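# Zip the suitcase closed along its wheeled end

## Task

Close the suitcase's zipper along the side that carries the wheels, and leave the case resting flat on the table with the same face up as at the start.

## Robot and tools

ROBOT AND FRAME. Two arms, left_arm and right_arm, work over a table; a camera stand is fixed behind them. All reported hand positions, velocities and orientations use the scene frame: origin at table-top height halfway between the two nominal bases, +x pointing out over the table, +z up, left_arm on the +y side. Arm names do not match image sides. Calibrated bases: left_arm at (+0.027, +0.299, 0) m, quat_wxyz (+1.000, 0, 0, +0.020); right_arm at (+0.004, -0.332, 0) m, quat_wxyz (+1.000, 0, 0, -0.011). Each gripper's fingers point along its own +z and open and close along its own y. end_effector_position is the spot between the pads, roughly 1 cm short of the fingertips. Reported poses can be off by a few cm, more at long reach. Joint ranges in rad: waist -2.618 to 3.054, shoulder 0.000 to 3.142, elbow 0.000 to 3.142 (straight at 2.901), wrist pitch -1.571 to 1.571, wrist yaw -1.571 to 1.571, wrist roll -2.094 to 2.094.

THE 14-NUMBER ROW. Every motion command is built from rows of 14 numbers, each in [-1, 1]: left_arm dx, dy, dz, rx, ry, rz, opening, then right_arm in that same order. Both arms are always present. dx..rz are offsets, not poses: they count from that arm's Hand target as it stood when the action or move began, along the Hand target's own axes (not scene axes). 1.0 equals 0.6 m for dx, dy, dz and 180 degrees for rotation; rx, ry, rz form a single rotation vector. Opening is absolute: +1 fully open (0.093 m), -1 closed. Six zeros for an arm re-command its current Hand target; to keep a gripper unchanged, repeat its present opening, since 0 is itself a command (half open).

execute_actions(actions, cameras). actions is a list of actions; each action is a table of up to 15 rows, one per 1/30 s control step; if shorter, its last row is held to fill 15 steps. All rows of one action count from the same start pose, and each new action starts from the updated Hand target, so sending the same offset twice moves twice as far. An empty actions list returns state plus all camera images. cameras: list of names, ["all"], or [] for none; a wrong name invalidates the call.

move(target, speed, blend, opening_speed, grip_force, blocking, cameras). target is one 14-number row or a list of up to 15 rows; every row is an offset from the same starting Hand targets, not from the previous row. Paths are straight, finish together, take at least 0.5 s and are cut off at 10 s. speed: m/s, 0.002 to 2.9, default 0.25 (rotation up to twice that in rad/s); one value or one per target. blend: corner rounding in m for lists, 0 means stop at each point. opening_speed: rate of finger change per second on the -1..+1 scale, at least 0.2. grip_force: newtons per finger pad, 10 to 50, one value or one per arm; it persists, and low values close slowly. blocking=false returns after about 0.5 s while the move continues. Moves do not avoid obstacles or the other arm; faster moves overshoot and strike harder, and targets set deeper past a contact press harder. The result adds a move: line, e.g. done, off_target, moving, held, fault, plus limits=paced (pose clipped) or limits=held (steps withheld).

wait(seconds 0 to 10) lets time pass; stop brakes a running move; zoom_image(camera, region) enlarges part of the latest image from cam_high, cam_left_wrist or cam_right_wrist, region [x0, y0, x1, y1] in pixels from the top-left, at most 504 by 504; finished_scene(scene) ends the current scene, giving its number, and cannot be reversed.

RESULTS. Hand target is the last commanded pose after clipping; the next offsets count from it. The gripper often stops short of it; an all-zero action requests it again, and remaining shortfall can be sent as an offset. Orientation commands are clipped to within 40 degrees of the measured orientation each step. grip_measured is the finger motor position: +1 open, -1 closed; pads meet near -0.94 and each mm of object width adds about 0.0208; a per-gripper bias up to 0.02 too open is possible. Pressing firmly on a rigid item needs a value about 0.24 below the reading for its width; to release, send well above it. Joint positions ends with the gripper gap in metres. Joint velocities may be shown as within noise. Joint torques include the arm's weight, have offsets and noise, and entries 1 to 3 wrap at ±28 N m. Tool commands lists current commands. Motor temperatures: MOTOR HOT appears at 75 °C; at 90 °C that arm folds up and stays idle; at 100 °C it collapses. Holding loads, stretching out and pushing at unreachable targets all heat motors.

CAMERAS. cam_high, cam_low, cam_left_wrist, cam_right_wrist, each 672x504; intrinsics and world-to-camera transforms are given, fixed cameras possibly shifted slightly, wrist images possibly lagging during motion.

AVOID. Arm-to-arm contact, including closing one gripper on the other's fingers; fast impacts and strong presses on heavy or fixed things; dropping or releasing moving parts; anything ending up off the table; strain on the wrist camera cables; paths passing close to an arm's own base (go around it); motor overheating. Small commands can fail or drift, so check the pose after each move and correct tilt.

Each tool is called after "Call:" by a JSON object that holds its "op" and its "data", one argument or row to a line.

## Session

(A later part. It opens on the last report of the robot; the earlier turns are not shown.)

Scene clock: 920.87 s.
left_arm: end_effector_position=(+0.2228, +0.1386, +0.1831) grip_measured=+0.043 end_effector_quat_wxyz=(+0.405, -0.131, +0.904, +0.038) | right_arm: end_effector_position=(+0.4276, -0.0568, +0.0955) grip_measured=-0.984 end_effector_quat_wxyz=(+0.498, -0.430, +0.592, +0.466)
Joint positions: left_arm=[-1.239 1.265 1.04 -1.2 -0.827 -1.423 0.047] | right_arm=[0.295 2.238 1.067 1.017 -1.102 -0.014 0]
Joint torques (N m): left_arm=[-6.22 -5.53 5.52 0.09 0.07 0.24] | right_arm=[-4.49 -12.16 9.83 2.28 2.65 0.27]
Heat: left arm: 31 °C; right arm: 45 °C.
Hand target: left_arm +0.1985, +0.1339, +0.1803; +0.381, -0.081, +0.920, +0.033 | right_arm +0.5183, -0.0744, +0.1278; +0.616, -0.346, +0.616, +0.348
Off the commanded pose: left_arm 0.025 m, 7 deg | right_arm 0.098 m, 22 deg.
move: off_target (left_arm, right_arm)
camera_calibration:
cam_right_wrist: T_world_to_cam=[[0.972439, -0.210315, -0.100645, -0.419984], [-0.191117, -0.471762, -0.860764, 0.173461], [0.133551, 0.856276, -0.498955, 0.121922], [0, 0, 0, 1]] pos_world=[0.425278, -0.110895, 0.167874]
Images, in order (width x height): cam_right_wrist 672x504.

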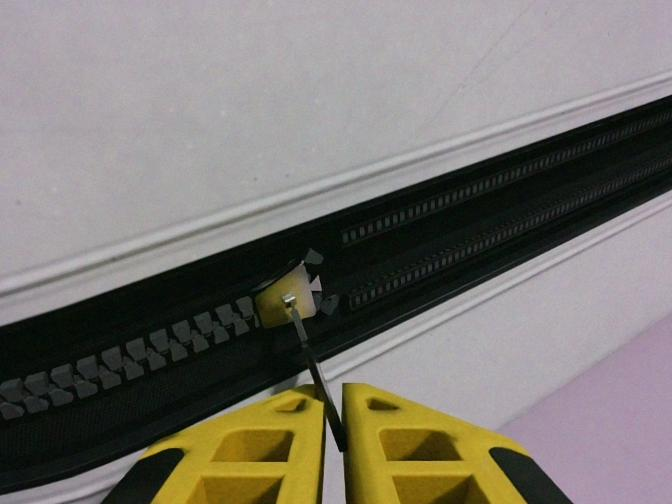

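Call:
{"op": "move", "data": {
  "target": [
    [-0.025,-0.006,0.025,0,0,0,-0.3,0.04,0.14,-0.05,-0.08,0,0,-1],
    [-0.025,-0.006,0.025,0,0,0,0.75,0.04,0.14,-0.05,-0.08,0,0,0.3],
    [-0.025,-0.006,-0.19,0,0,0,0.75,0.04,0.14,-0.25,-0.08,0,0,0.3]
  ],
  "speed": 0.1,
  "cameras": ["all"]
}}

Call:
{"op": "zoom_image", "data": {
  "camera": "cam_right_wrist",
  "region": [100, 80, 500, 380]
}}

Scene clock: 931.03 s.
left_arm: end_effector_position=(+0.1324, +0.1081, +0.2676) grip_measured=+0.748 end_effector_quat_wxyz=(+0.361, -0.024, +0.923, -0.129) | right_arm: end_effector_position=(+0.3690, -0.1579, +0.0793) grip_measured=+0.297 end_effector_quat_wxyz=(+0.535, -0.399, +0.600, +0.441)
Joint positions: left_arm=[-1.665 1.126 1.321 -1.512 -0.754 -1.576 0.081] | right_arm=[0.062 2.15 0.656 1.376 -1.233 -0.009 0.059]
Joint torques (N m): left_arm=[-0.92 -1.47 7.71 0.19 -0.3 -0.08] | right_arm=[-0.46 -12.29 2.37 2.21 -0.16 -0.02]
Heat: left arm: 30 °C; right arm: 46 °C.
Hand target: left_arm +0.1302, +0.1183, +0.2715; +0.381, -0.081, +0.920, +0.033 | right_arm +0.3687, -0.1591, +0.1039; +0.568, -0.421, +0.568, +0.422
Off the commanded pose: left_arm 0.011 m, 20 deg | right_arm 0.025 m, 6 deg.
joint sent to its limit (left arm) — joint 4 (wrist pitch), lower limit. The joint targets are off in orientation, not in position.
move: off_target (left_arm, right_arm); target 2's new opening was sent with right_arm's hand 0.019 m and 6 deg from that target
camera_calibration:
cam_left_wrist: T_world_to_cam=[[-0.0552881, -0.969341, 0.239419, 0.0491152], [-0.953663, -0.0197595, -0.300226, 0.247403], [0.295753, -0.244924, -0.923332, 0.322012], [0, 0, 0, 1]] pos_world=[0.143419, 0.131366, 0.359842]
cam_right_wrist: T_world_to_cam=[[0.948143, -0.307467, -0.0805529, -0.393857], [-0.213863, -0.429652, -0.877304, 0.116977], [0.235132, 0.849037, -0.473128, 0.167533], [0, 0, 0, 1]] pos_world=[0.359057, -0.21308, 0.150162]

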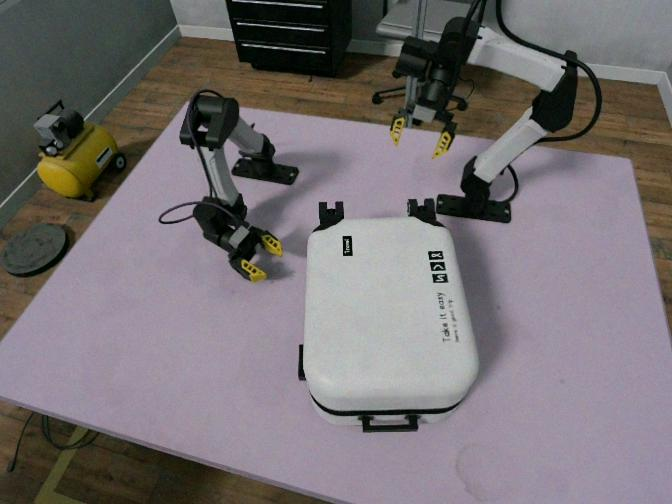

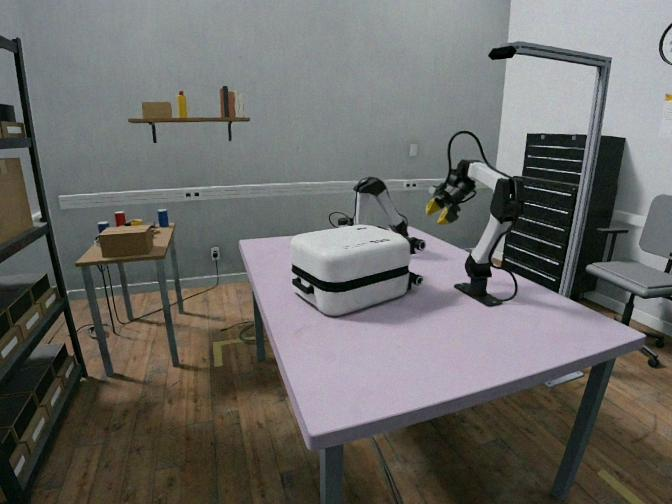

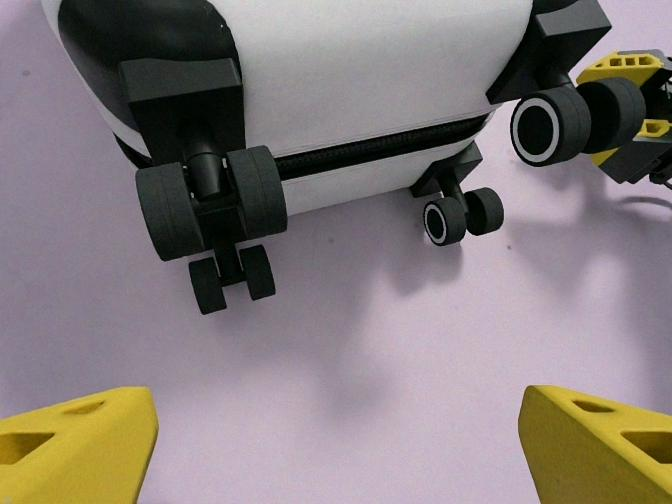

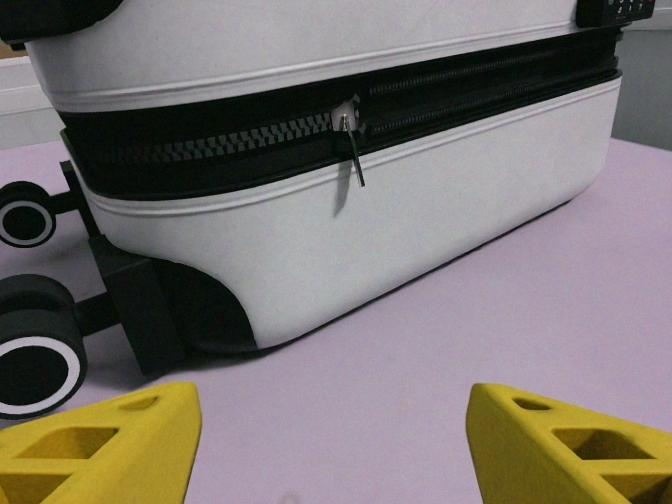

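Scaled by 1.260 from the camera's 672x504 image, which has a finer 960x720 frame.

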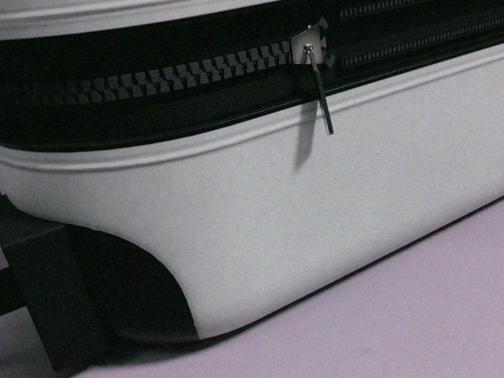

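Zipped fully, flat.

Call:
{"op": "finished_scene", "data": {
  "scene": 2
}}

The scene is finished: the task was done.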